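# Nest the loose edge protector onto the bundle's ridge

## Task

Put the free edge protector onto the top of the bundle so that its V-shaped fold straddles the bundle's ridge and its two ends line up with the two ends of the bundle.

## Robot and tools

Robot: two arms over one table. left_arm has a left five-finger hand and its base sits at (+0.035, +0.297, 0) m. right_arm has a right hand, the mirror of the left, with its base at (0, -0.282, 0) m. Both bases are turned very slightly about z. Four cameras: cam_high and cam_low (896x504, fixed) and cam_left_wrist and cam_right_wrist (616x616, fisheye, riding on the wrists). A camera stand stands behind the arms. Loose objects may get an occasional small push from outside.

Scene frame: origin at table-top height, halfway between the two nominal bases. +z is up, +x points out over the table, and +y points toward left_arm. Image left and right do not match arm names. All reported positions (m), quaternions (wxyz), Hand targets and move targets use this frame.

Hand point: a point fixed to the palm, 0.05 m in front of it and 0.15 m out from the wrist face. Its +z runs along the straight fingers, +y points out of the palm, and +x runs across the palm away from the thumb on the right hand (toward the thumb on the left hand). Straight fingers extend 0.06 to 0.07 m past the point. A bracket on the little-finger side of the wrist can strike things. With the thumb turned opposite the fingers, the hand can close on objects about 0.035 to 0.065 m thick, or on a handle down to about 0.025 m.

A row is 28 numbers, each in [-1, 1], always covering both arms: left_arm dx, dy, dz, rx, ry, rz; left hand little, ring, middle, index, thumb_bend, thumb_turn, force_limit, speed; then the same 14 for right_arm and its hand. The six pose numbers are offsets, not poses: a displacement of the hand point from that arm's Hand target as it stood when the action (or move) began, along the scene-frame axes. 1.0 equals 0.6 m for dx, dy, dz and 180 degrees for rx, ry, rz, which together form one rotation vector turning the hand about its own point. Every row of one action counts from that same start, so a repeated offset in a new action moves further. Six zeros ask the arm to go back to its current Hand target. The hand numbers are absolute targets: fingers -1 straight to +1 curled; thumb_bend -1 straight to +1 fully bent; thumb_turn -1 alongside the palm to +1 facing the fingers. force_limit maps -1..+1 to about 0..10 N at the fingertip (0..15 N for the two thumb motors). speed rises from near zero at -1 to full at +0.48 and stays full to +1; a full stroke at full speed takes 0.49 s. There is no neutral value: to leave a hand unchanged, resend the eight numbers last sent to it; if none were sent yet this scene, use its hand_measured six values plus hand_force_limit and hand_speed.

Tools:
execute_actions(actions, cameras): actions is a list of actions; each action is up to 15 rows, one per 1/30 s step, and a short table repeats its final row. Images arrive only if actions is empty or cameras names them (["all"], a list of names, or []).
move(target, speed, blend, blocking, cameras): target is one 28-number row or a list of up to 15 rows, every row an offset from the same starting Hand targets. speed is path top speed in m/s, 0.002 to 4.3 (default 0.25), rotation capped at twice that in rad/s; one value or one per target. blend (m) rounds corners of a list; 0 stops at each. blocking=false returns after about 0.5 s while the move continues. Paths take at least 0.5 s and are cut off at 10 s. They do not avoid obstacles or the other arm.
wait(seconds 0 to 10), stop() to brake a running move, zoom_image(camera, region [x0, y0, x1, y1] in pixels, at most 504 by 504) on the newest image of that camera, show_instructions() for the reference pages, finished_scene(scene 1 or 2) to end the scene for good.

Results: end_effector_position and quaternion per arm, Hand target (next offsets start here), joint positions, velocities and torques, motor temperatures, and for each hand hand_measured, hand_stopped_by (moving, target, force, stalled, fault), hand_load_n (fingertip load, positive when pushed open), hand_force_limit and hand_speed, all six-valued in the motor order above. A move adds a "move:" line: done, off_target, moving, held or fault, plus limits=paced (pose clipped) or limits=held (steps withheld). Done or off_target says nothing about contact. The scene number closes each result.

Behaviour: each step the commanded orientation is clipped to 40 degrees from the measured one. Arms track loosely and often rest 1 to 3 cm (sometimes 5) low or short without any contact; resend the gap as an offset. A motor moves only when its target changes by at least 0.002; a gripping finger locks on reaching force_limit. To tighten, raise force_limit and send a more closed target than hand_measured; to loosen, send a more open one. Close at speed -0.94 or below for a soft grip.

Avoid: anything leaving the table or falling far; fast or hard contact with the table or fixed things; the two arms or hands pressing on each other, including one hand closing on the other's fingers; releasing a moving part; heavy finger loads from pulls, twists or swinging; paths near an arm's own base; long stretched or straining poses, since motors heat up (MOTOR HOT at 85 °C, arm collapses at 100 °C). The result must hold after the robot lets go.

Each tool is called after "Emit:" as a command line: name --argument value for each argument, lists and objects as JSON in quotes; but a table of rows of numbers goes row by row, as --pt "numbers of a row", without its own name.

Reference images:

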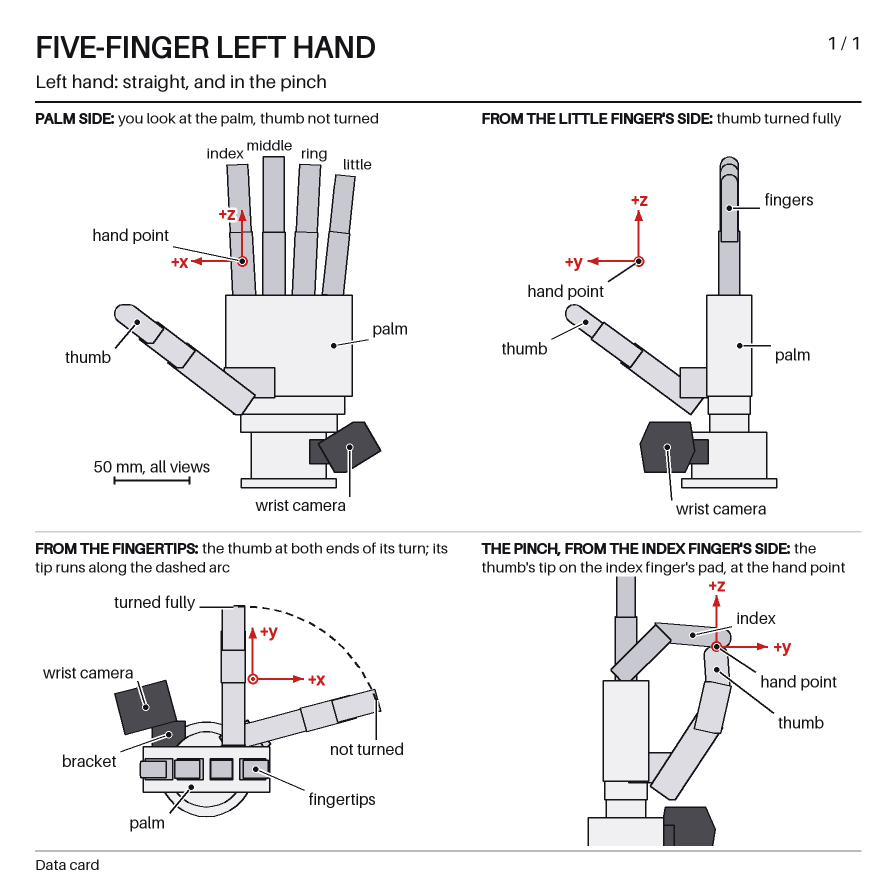

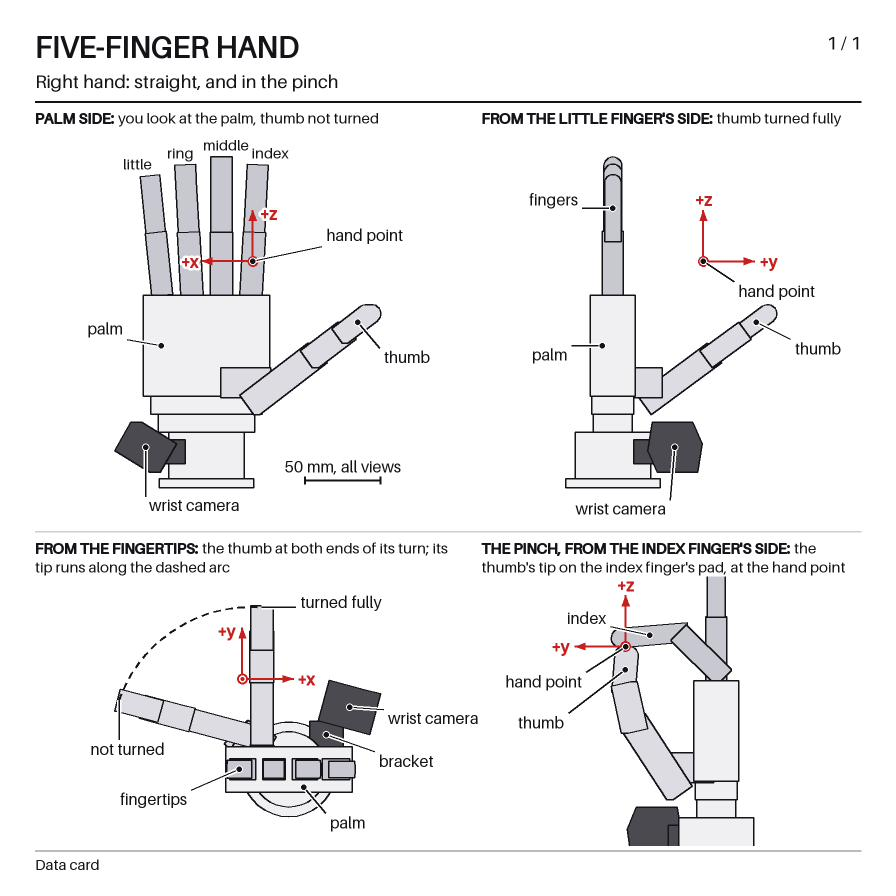

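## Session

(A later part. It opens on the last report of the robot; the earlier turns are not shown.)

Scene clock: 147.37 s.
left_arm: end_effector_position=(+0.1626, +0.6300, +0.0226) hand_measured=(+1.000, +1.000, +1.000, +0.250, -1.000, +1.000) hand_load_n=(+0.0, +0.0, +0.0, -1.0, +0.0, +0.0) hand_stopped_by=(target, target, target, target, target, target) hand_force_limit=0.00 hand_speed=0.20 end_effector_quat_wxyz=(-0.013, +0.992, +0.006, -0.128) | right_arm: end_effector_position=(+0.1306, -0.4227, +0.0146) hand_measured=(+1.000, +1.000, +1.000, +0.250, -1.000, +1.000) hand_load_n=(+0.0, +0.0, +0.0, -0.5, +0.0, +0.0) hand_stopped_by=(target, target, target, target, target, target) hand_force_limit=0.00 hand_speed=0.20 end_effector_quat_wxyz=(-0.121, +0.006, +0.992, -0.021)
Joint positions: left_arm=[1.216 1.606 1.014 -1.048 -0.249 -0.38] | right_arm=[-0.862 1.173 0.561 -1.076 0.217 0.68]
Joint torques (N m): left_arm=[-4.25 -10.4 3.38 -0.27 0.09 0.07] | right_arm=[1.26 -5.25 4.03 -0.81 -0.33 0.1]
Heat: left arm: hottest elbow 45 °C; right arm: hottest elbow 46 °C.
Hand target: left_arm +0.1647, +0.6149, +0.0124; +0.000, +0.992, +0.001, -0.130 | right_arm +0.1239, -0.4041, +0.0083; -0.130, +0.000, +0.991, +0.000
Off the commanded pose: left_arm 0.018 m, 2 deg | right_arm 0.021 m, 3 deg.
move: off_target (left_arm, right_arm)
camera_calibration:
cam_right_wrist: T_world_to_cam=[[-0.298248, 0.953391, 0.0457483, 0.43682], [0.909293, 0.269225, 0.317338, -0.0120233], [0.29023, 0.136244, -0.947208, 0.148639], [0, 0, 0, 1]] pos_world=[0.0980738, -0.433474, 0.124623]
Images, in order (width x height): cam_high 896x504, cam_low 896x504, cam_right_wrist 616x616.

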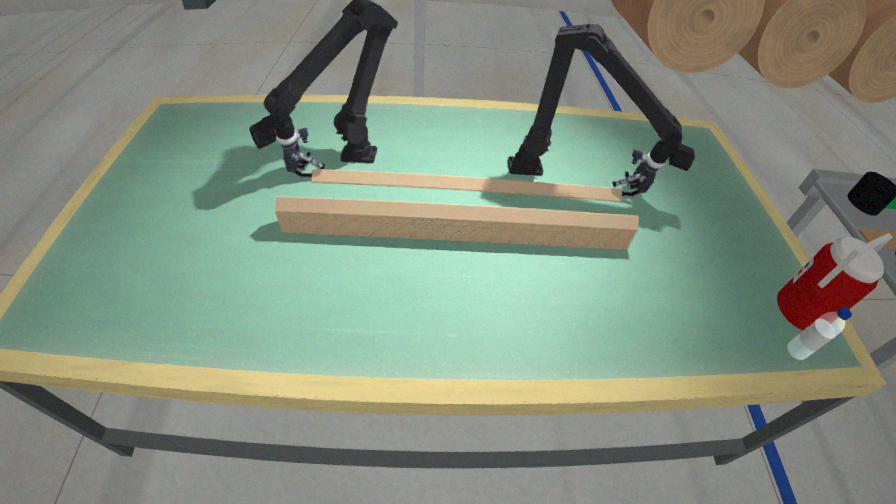

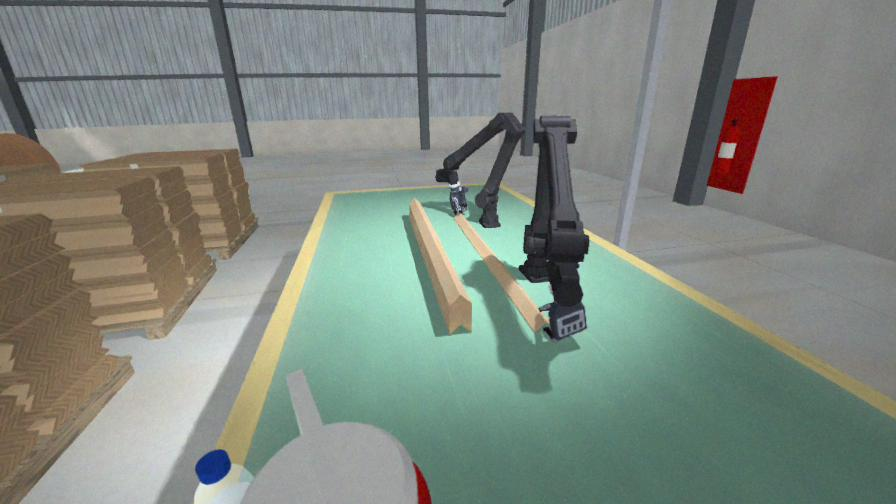

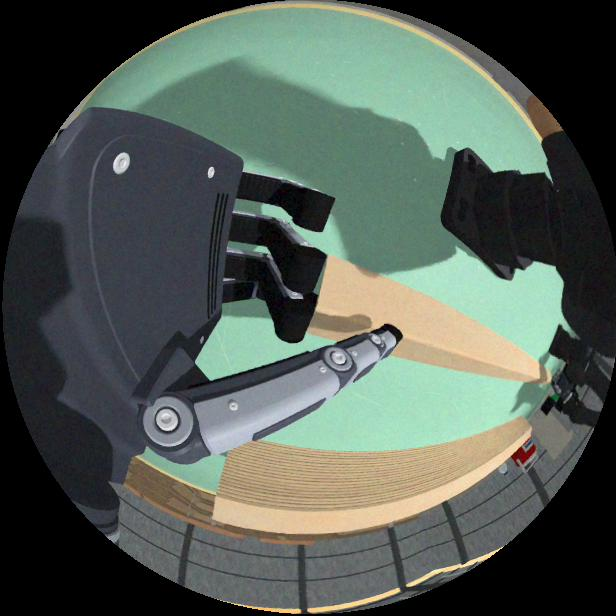

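Emit:
move --target '[0,-0.03,0,0,0,0,1,1,1,0.25,-1,1,0,0.2,-0.005,0.0267,0.0,0,0,0,1,1,1,0.25,-1,1,0,0.2]' --speed 0.06 --cameras '["cam_high","cam_right_wrist"]'

Emit:
zoom_image --camera "cam_high" --region '[260, 130, 360, 210]'

Emit:
zoom_image --camera "cam_high" --region '[590, 140, 690, 220]'

Scene clock: 156.60 s.
left_arm: end_effector_position=(+0.1638, +0.6126, +0.0222) hand_measured=(+1.000, +1.000, +1.000, +0.250, -1.000, +1.000) hand_load_n=(+0.0, +0.0, +0.0, -0.5, +0.0, +0.0) hand_stopped_by=(target, target, target, target, target, target) hand_force_limit=0.00 hand_speed=0.20 end_effector_quat_wxyz=(-0.014, +0.992, +0.006, -0.128) | right_arm: end_effector_position=(+0.1298, -0.4068, +0.0146) hand_measured=(+1.000, +1.000, +1.000, +0.250, -1.000, +1.000) hand_load_n=(+0.0, +0.0, +0.0, -0.5, +0.0, +0.0) hand_stopped_by=(target, target, target, target, target, target) hand_force_limit=0.00 hand_speed=0.20 end_effector_quat_wxyz=(-0.118, +0.007, +0.993, -0.022)
Joint positions: left_arm=[1.198 1.569 0.968 -1.042 -0.248 -0.398] | right_arm=[-0.826 1.13 0.53 -1.093 0.209 0.717]
Joint torques (N m): left_arm=[-4.19 -9.88 3.3 -0.32 0.14 0.07] | right_arm=[1.14 -4.66 4.07 -0.94 -0.23 -0.04]
Heat: left arm: hottest elbow 44 °C; right arm: hottest elbow 45 °C.
Hand target: left_arm +0.1647, +0.5969, +0.0125; +0.000, +0.992, +0.001, -0.130 | right_arm +0.1208, -0.3880, +0.0083; -0.130, +0.000, +0.991, +0.000
Off the commanded pose: left_arm 0.018 m, 2 deg | right_arm 0.022 m, 3 deg.
move: off_target (left_arm, right_arm)
camera_calibration:
cam_right_wrist: T_world_to_cam=[[-0.297898, 0.953613, 0.0433445, 0.421394], [0.907759, 0.268941, 0.32194, -0.0154833], [0.295349, 0.135252, -0.945767, 0.145611], [0, 0, 0, 1]] pos_world=[0.0965815, -0.417377, 0.124434]
Images, in order (width x height): cam_high 896x504, cam_right_wrist 616x616.

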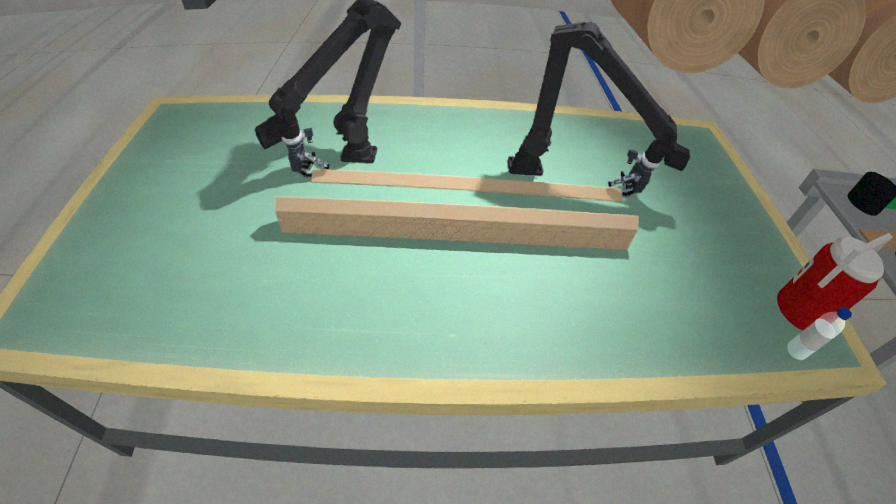

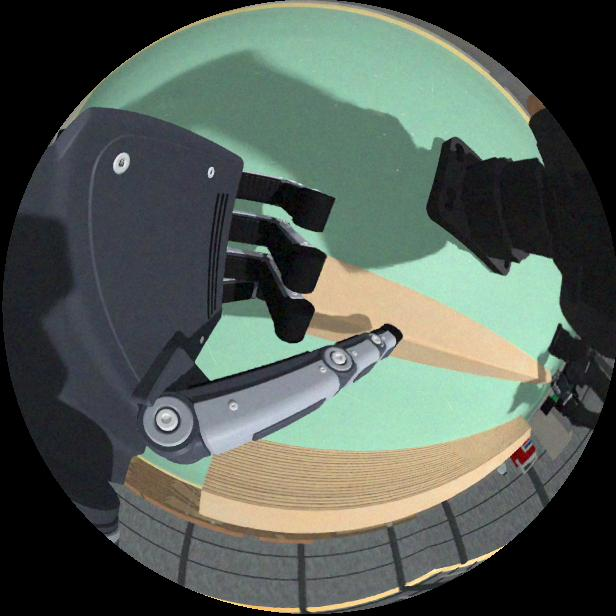

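Scaled by 5.040 from the camera's 896x504 image, which has a finer 1280x720 frame.

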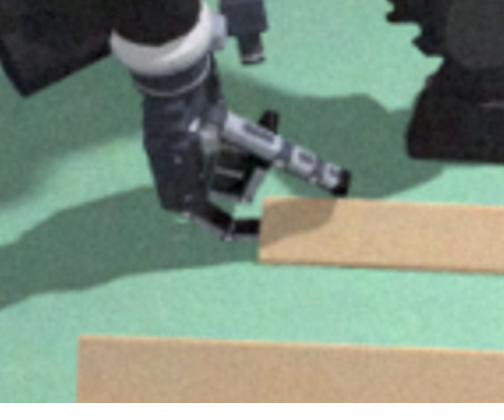

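Scaled by 5.040 from the camera's 896x504 image, which has a finer 1280x720 frame.

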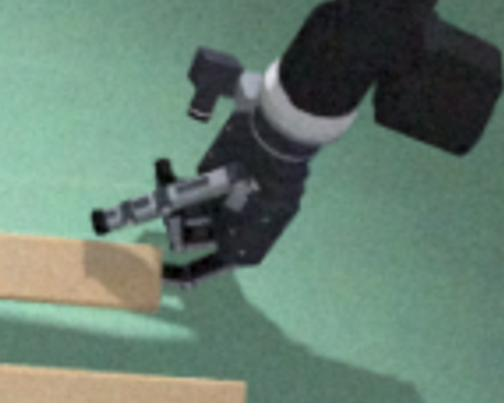

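Emit:
move --target '[0.0117,0.0317,0.0917,0,0,0,1,1,1,0.25,-1,1,0,0.2,0.02,-0.0233,0.0917,0,0,0,1,1,1,0.25,-1,1,0,0.2]' --speed 0.05 --cameras '["all"]'

Emit:
zoom_image --camera "cam_high" --region '[260, 130, 360, 210]'

Emit:
zoom_image --camera "cam_high" --region '[590, 140, 690, 220]'

Scene clock: 162.60 s.
left_arm: end_effector_position=(+0.1581, +0.5913, +0.0430) hand_measured=(+1.000, +1.000, +1.000, +0.250, -1.000, +1.000) hand_load_n=(+0.0, +0.0, -0.5, +1.0, -0.5, +0.0) hand_stopped_by=(target, target, target, target, target, target) hand_force_limit=0.00 hand_speed=0.20 end_effector_quat_wxyz=(+0.037, +0.989, -0.002, -0.145) | right_arm: end_effector_position=(+0.1165, -0.3858, +0.0461) hand_measured=(+1.000, +1.000, +1.000, +0.250, -1.000, +1.000) hand_load_n=(+0.0, +0.0, +0.0, +1.0, +0.0, +0.0) hand_stopped_by=(target, target, target, target, target, target) hand_force_limit=0.00 hand_speed=0.20 end_effector_quat_wxyz=(-0.149, -0.002, +0.989, +0.022)
Joint positions: left_arm=[1.194 1.566 1.003 -1.188 -0.241 -0.399] | right_arm=[-0.819 1.096 0.58 -1.284 0.199 0.718]
Joint torques (N m): left_arm=[-3.72 -12.45 9.58 -1.05 -0.12 0.1] | right_arm=[0.79 -5.83 10.95 -0.8 0.1 0.05]
Heat: left arm: hottest elbow 44 °C; right arm: hottest elbow 46 °C.
Hand target: left_arm +0.1717, +0.6159, +0.0674; +0.000, +0.992, +0.000, -0.130 | right_arm +0.1329, -0.4020, +0.0634; -0.130, +0.000, +0.991, +0.000
Off the commanded pose: left_arm 0.037 m, 5 deg | right_arm 0.029 m, 3 deg.
move: off_target (left_arm, right_arm)
camera_calibration:
cam_left_wrist: T_world_to_cam=[[0.196406, 0.964923, -0.174207, -0.59111], [0.952161, -0.145268, 0.268862, -0.0753744], [0.234124, -0.218679, -0.947294, 0.249648], [0, 0, 0, 1]] pos_world=[0.129417, 0.614019, 0.15378]
cam_right_wrist: T_world_to_cam=[[-0.296586, 0.943777, 0.146018, 0.387397], [0.925279, 0.246124, 0.288587, -0.028578], [0.236423, 0.220699, -0.946254, 0.216354], [0, 0, 0, 1]] pos_world=[0.0901881, -0.406331, 0.156406]

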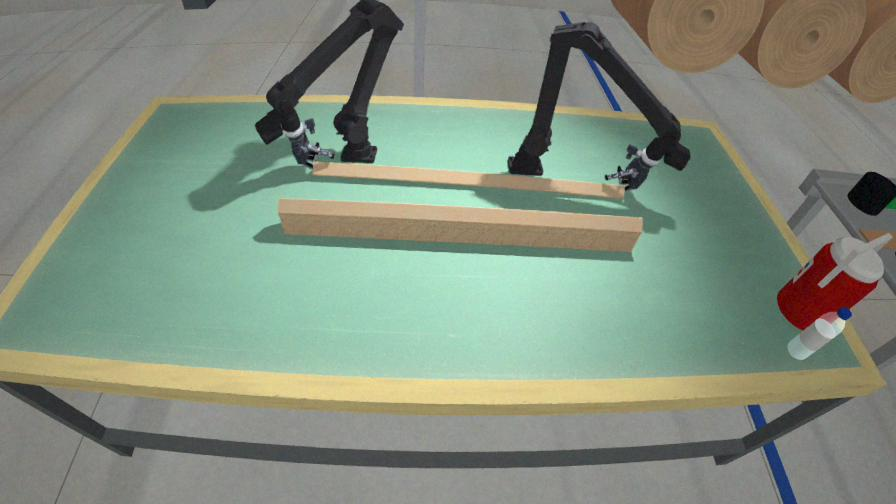

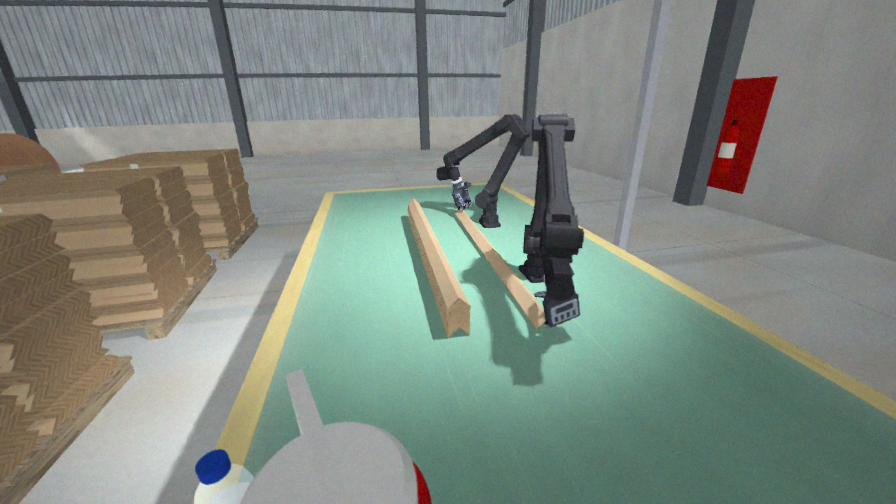

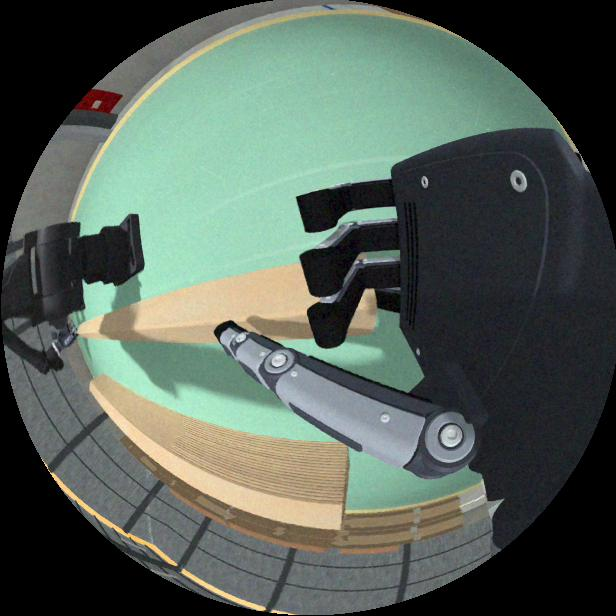

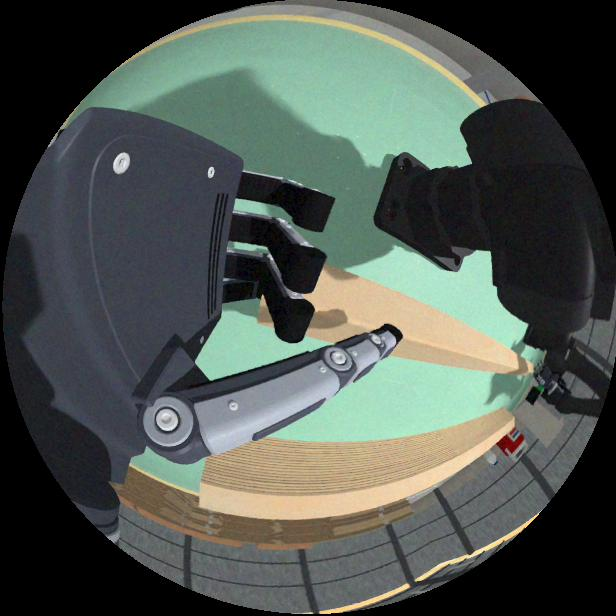

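Scaled by 5.040 from the camera's 896x504 image, which has a finer 1280x720 frame.

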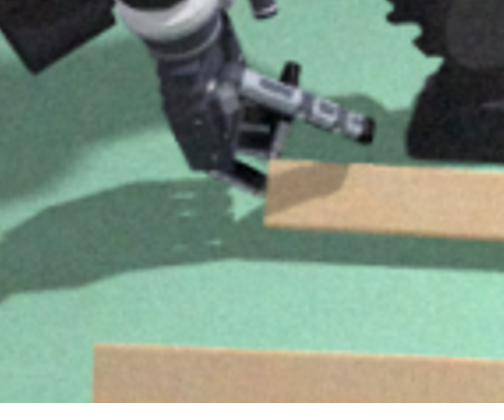

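Scaled by 5.040 from the camera's 896x504 image, which has a finer 1280x720 frame.

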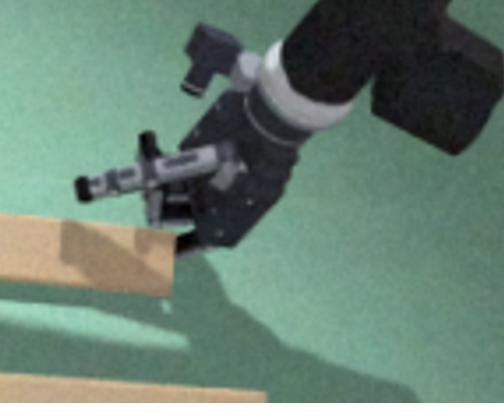

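Emit:
move --target '[0.0105,0.0318,0.205,0,0,0,1,1,1,0.25,-1,1,0,0.2,0.02,-0.03,0.21,0,0,0,1,1,1,0.25,-1,1,0,0.2]' --speed 0.07 --cameras '["all"]'

Emit:
zoom_image --camera "cam_left_wrist" --region '[200, 220, 400, 360]'

Emit:
zoom_image --camera "cam_right_wrist" --region '[220, 220, 420, 360]'

Scene clock: 172.20 s.
left_arm: end_effector_position=(+0.1704, +0.6215, +0.1651) hand_measured=(+1.000, +1.000, +1.000, +0.250, -1.000, +1.000) hand_load_n=(+0.0, +0.0, +0.0, +0.0, +0.0, +0.0) hand_stopped_by=(target, target, target, target, target, target) hand_force_limit=0.00 hand_speed=0.20 end_effector_quat_wxyz=(+0.031, +0.989, -0.002, -0.142) | right_arm: end_effector_position=(+0.1363, -0.4095, +0.1707) hand_measured=(+1.000, +1.000, +1.000, +0.250, -1.000, +1.000) hand_load_n=(+0.0, +0.0, +0.0, +1.5, -0.5, +0.0) hand_stopped_by=(target, target, target, target, target, target) hand_force_limit=0.00 hand_speed=0.20 end_effector_quat_wxyz=(-0.146, +0.000, +0.989, +0.018)
Joint positions: left_arm=[1.194 1.512 1.291 -1.516 -0.241 -0.399] | right_arm=[-0.819 1.048 0.898 -1.639 0.2 0.72]
Joint torques (N m): left_arm=[-3.49 -12.45 10.32 -1.11 -0.16 0.12] | right_arm=[-0.32 -5.42 11.66 -0.8 0.12 -0.12]
Heat: left arm: hottest elbow 46 °C; right arm: hottest elbow 49 °C.
Hand target: left_arm +0.1780, +0.6350, +0.1904; +0.000, +0.992, +0.000, -0.130 | right_arm +0.1449, -0.4201, +0.1894; -0.130, +0.000, +0.991, +0.000
Off the commanded pose: left_arm 0.030 m, 4 deg | right_arm 0.023 m, 3 deg.
move: off_target (left_arm, right_arm)
camera_calibration:
cam_left_wrist: T_world_to_cam=[[0.197203, 0.96706, -0.160951, -0.60502], [0.950594, -0.148471, 0.27263, -0.11385], [0.239753, -0.206762, -0.948561, 0.360893], [0, 0, 0, 1]] pos_world=[0.141012, 0.642806, 0.27599]
cam_right_wrist: T_world_to_cam=[[-0.29588, 0.945512, 0.135875, 0.399797], [0.923873, 0.247114, 0.292223, -0.076981], [0.242723, 0.211994, -0.946649, 0.330476], [0, 0, 0, 1]] pos_world=[0.109198, -0.429049, 0.281018]

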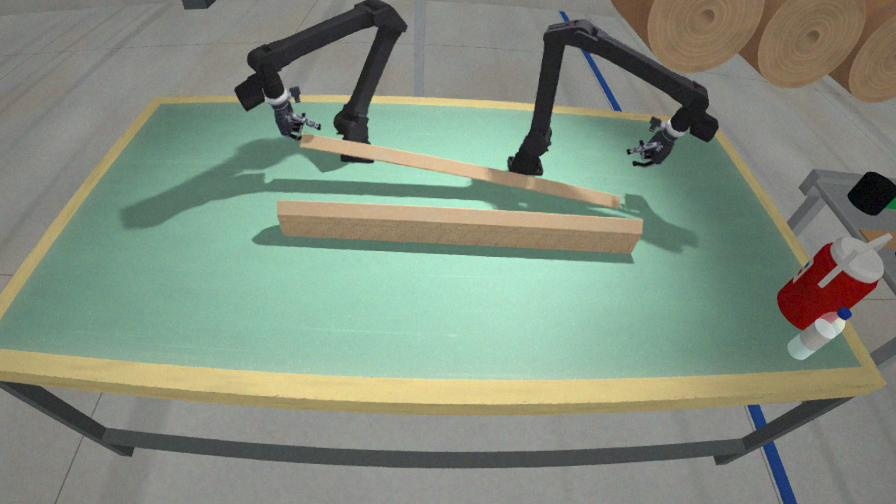

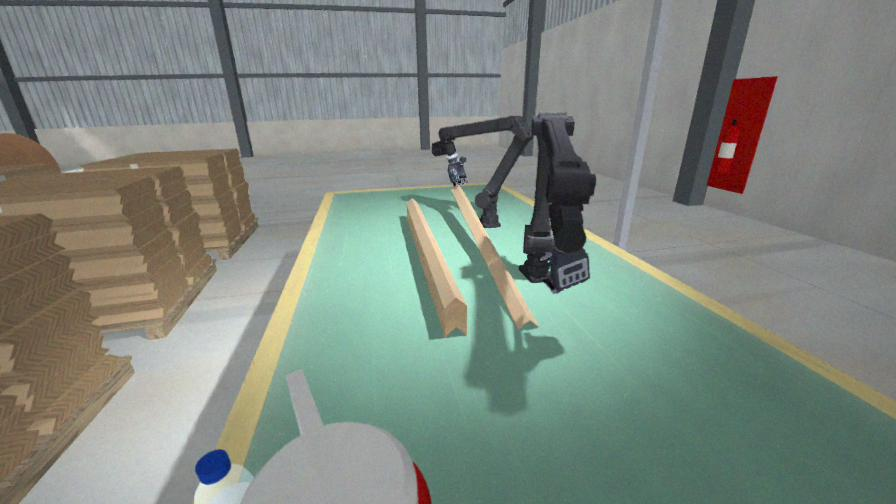

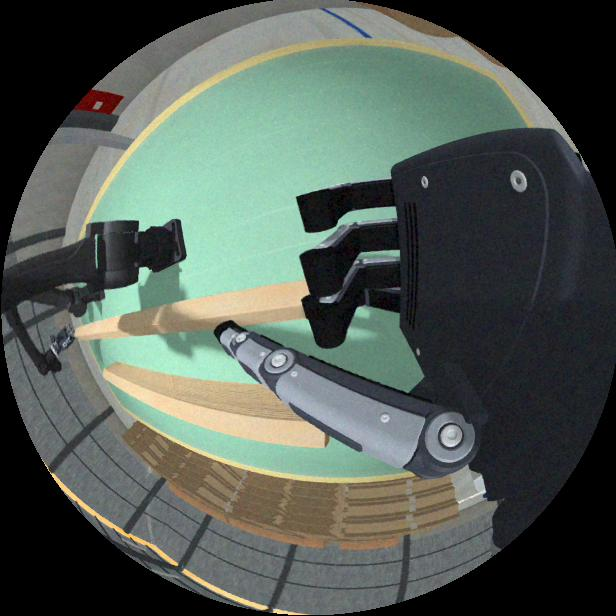

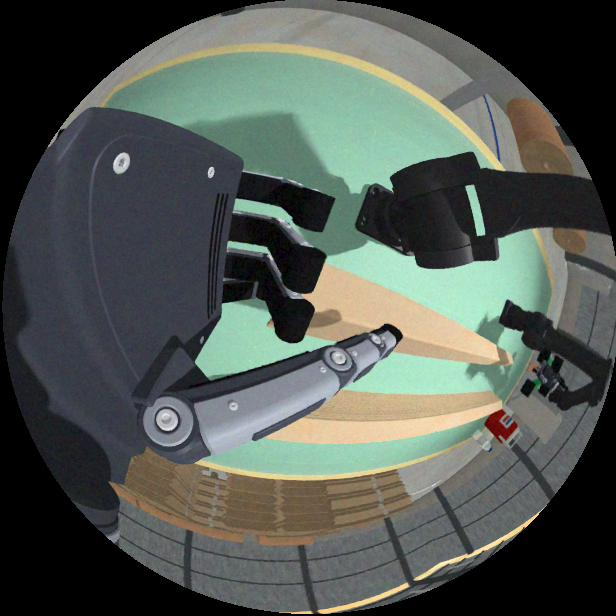

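Scaled by 2.520 from the camera's 616x616 image, which has a finer 880x880 frame.

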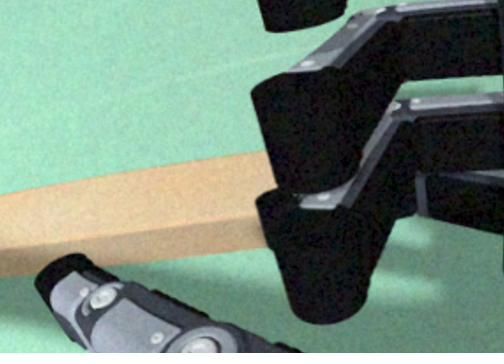

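Scaled by 2.520 from the camera's 616x616 image, which has a finer 880x880 frame.

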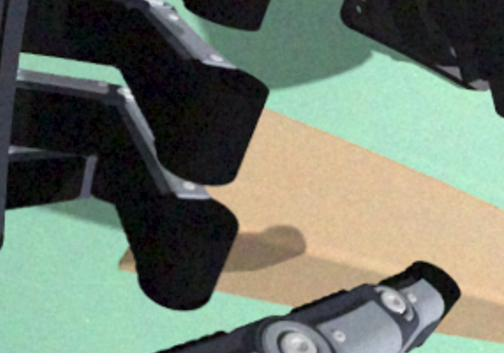

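Emit:
move --target '[-0.0217,0.0917,-0.15,0,0,0,1,1,1,0.25,-1,1,0,0.2,-0.025,0.02,-0.295,0,0,0,1,1,1,0.25,-1,1,0,0.2]' --speed 0.08 --cameras '["all"]'

Emit:
zoom_image --camera "cam_left_wrist" --region '[200, 220, 400, 360]'

Emit:
zoom_image --camera "cam_right_wrist" --region '[220, 220, 420, 360]'

Emit:
zoom_image --camera "cam_high" --region '[260, 130, 360, 210]'

Emit:
zoom_image --camera "cam_high" --region '[590, 140, 690, 220]'

Scene clock: 182.67 s.
left_arm: end_effector_position=(+0.1659, +0.6777, +0.1027) hand_measured=(+1.000, +1.000, +1.000, +0.250, -1.000, +1.000) hand_load_n=(+0.0, +0.5, +0.0, +0.5, -0.5, +0.0) hand_stopped_by=(target, target, target, target, target, target) hand_force_limit=0.00 hand_speed=0.20 end_effector_quat_wxyz=(+0.006, +0.991, +0.001, -0.131) | right_arm: end_effector_position=(+0.1349, -0.4097, +0.0188) hand_measured=(+1.000, +1.000, +1.000, +0.250, -1.000, +1.000) hand_load_n=(+0.0, +0.0, +0.0, +0.5, +0.0, +0.0) hand_stopped_by=(target, target, target, target, target, target) hand_force_limit=0.00 hand_speed=0.20 end_effector_quat_wxyz=(-0.125, +0.000, +0.992, -0.007)
Joint positions: left_arm=[1.249 1.644 1.291 -1.316 -0.244 -0.341] | right_arm=[-0.823 1.171 0.566 -1.117 0.2 0.708]
Joint torques (N m): left_arm=[-2.08 -10.81 7.77 -0.14 -0.32 0.24] | right_arm=[-1.44 -4.31 5.31 0.02 0.21 -0.11]
Heat: left arm: hottest elbow 47 °C; right arm: hottest elbow 49 °C.
Hand target: left_arm +0.1649, +0.6900, +0.1004; +0.001, +0.992, +0.001, -0.130 | right_arm +0.1298, -0.4080, +0.0124; -0.130, +0.000, +0.991, +0.000
Off the commanded pose: left_arm 0.012 m, 1 deg | right_arm 0.008 m, 1 deg.
move: off_target (left_arm)
camera_calibration:
cam_left_wrist: T_world_to_cam=[[0.202292, 0.97326, -0.108828, -0.67906], [0.943983, -0.1642, 0.286241, -0.073869], [0.260717, -0.160636, -0.951957, 0.280034], [0, 0, 0, 1]] pos_world=[0.13409, 0.693756, 0.213824]
cam_right_wrist: T_world_to_cam=[[-0.307016, 0.94861, 0.0766774, 0.424151], [0.909045, 0.268449, 0.318704, -0.0210382], [0.281742, 0.167551, -0.944748, 0.163559], [0, 0, 0, 1]] pos_world=[0.103264, -0.42411, 0.128704]

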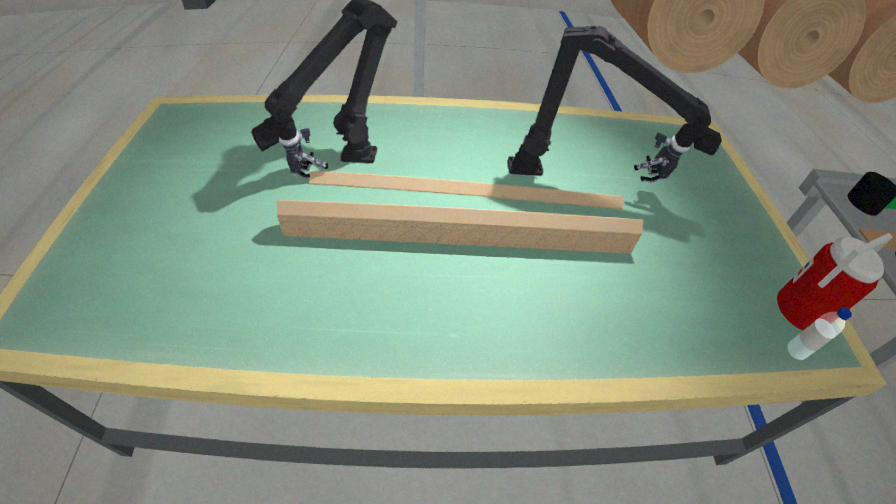

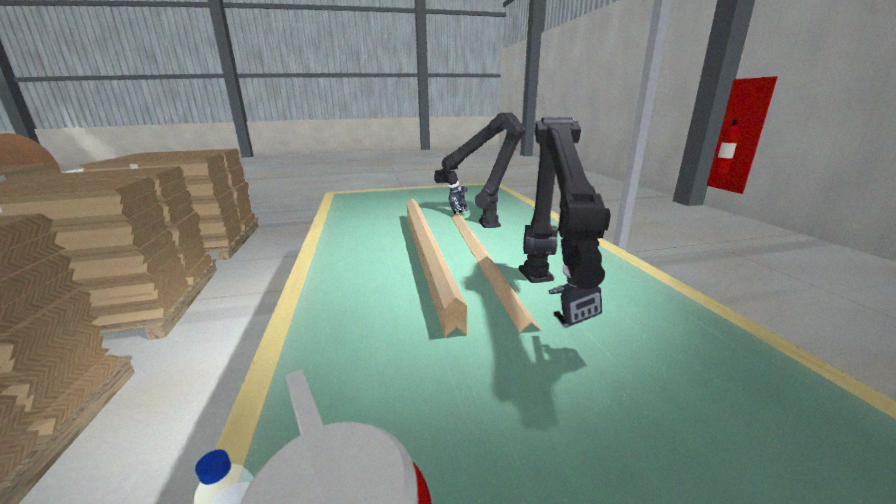

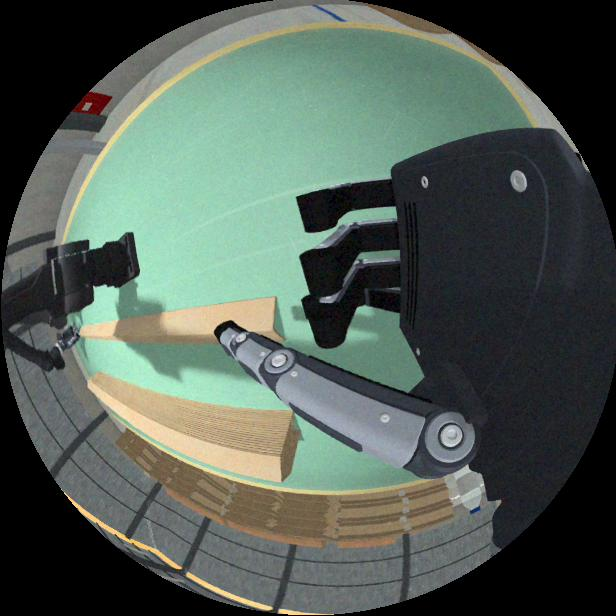

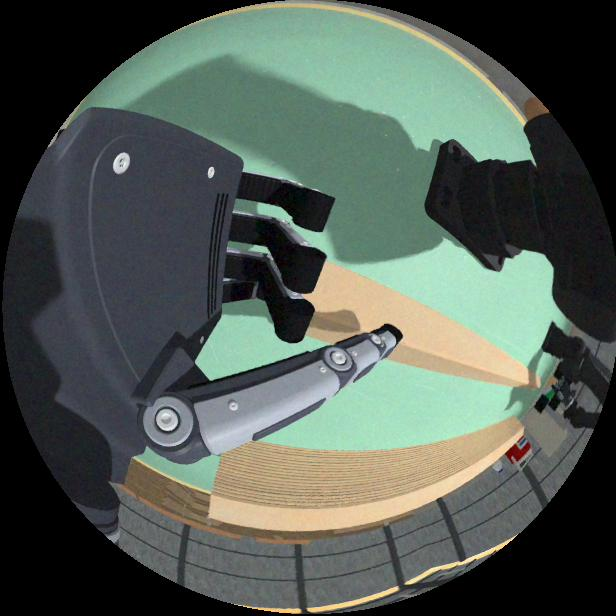

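Scaled by 2.520 from the camera's 616x616 image, which has a finer 880x880 frame.

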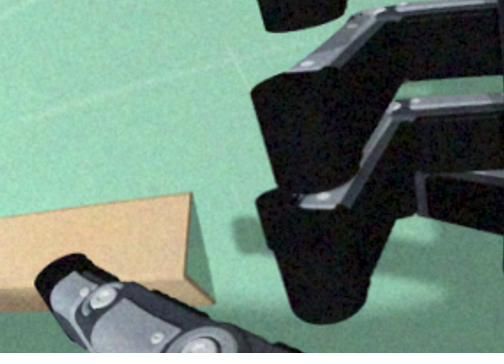

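Scaled by 2.520 from the camera's 616x616 image, which has a finer 880x880 frame.

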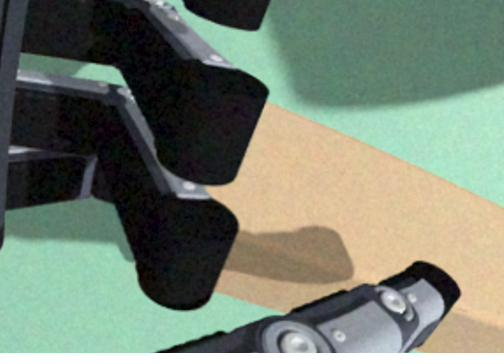

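Scaled by 5.040 from the camera's 896x504 image, which has a finer 1280x720 frame.

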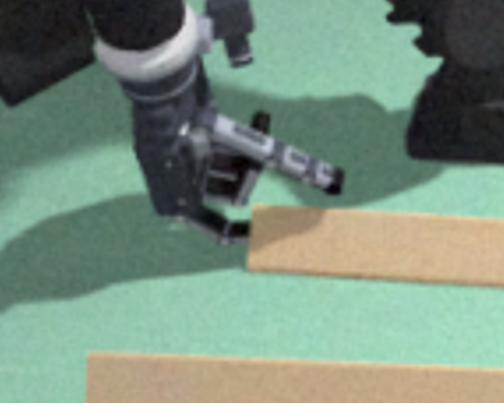

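Scaled by 5.040 from the camera's 896x504 image, which has a finer 1280x720 frame.

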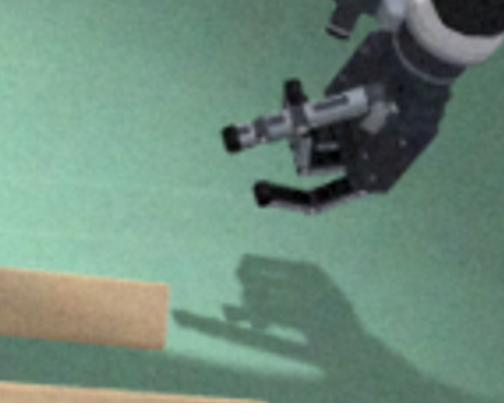

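Emit:
move --pt "0.0685 -0.0583 -0.1173 0 0 0 1 1 1 0.25 -1 1 0 0.2 0 0 0 0 0 0 1 1 1 0.25 -1 1 0 0.2" --pt "0.0685 -0.075 -0.1465 0 0 0 1 1 1 0.25 -1 1 0 0.2 0 0 0 0 0 0 1 1 1 0.25 -1 1 0 0.2" --pt "0.0685 -0.1433 -0.1465 0 0 0 1 1 1 0.25 -1 1 0 0.2 0 0 0 0 0 0 1 1 1 0.25 -1 1 0 0.2" --speed 0.07 --cameras '["cam_high","cam_left_wrist"]'

Emit:
zoom_image --camera "cam_left_wrist" --region '[200, 220, 400, 360]'

Emit:
zoom_image --camera "cam_high" --region '[590, 140, 690, 220]'

Scene clock: 205.33 s.
left_arm: end_effector_position=(+0.2054, +0.6193, +0.0227) hand_measured=(+1.000, +1.000, +1.000, +0.250, -1.000, +1.000) hand_load_n=(+0.0, +0.0, +0.5, -0.5, +0.0, +0.0) hand_stopped_by=(target, target, target, target, target, target) hand_force_limit=0.00 hand_speed=0.20 end_effector_quat_wxyz=(-0.013, +0.992, +0.005, -0.127) | right_arm: end_effector_position=(+0.1349, -0.4097, +0.0188) hand_measured=(+1.000, +1.000, +1.000, +0.250, -1.000, +1.000) hand_load_n=(+0.0, +0.0, +0.0, +0.5, +0.0, +0.0) hand_stopped_by=(target, target, target, target, target, target) hand_force_limit=0.00 hand_speed=0.20 end_effector_quat_wxyz=(-0.125, +0.000, +0.992, -0.007)
Joint positions: left_arm=[1.113 1.627 1.041 -1.079 -0.239 -0.485] | right_arm=[-0.823 1.171 0.566 -1.117 0.2 0.708]
Joint torques (N m): left_arm=[-4.19 -10.64 3.34 -0.29 0.18 0.06] | right_arm=[-0.97 -4.19 5.34 0.18 0.26 -0.13]
Heat: left arm: hottest elbow 47 °C; right arm: hottest elbow 47 °C.
Hand target: left_arm +0.2059, +0.6041, +0.0126; +0.000, +0.992, +0.001, -0.130 | right_arm +0.1298, -0.4080, +0.0124; -0.130, +0.000, +0.991, +0.000
Off the commanded pose: left_arm 0.018 m, 2 deg | right_arm 0.008 m, 1 deg.
move: off_target (left_arm)
camera_calibration:
cam_left_wrist: T_world_to_cam=[[0.198264, 0.977709, -0.0691189, -0.64174], [0.942857, -0.170979, 0.285985, -0.0934144], [0.267792, -0.12187, -0.955738, 0.158816], [0, 0, 0, 1]] pos_world=[0.172781, 0.630818, 0.134145]
Images, in order (width x height): cam_high 896x504, cam_left_wrist 616x616.

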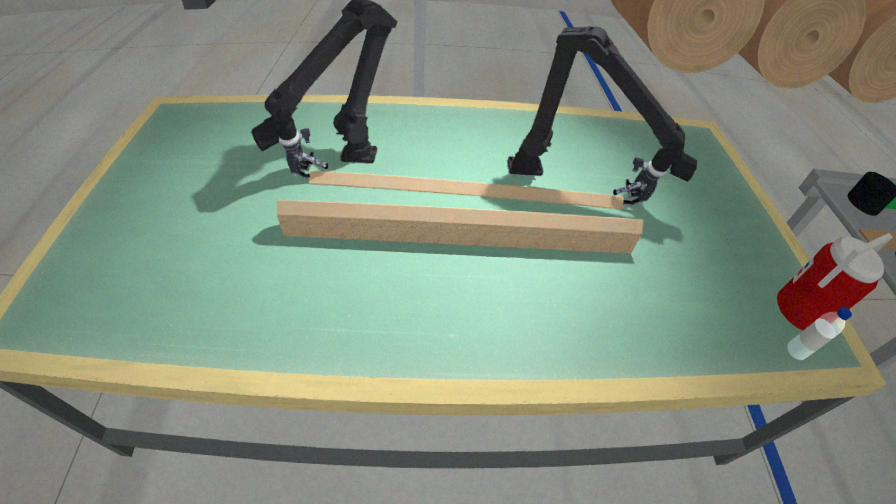

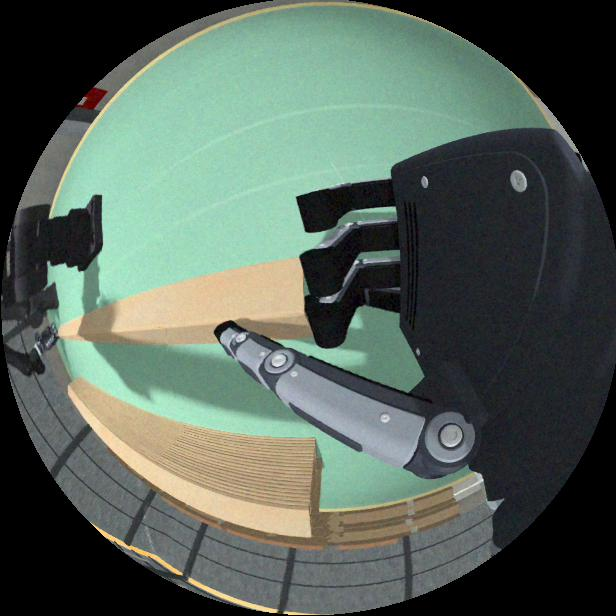

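Scaled by 2.520 from the camera's 616x616 image, which has a finer 880x880 frame.

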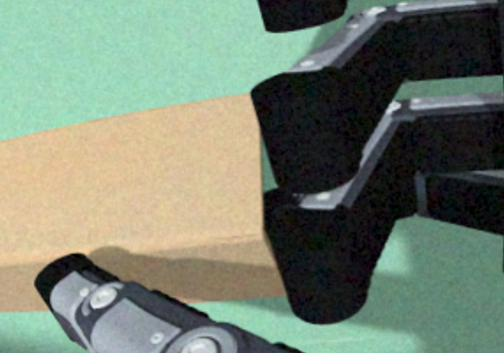

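Scaled by 5.040 from the camera's 896x504 image, which has a finer 1280x720 frame.

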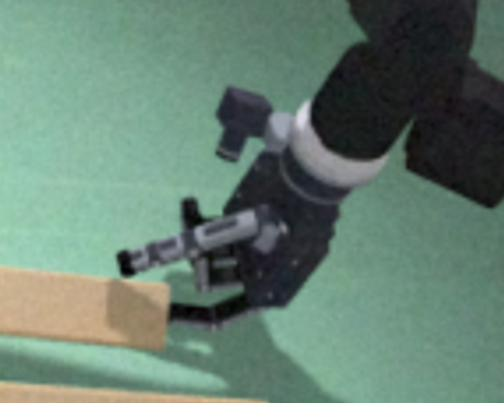

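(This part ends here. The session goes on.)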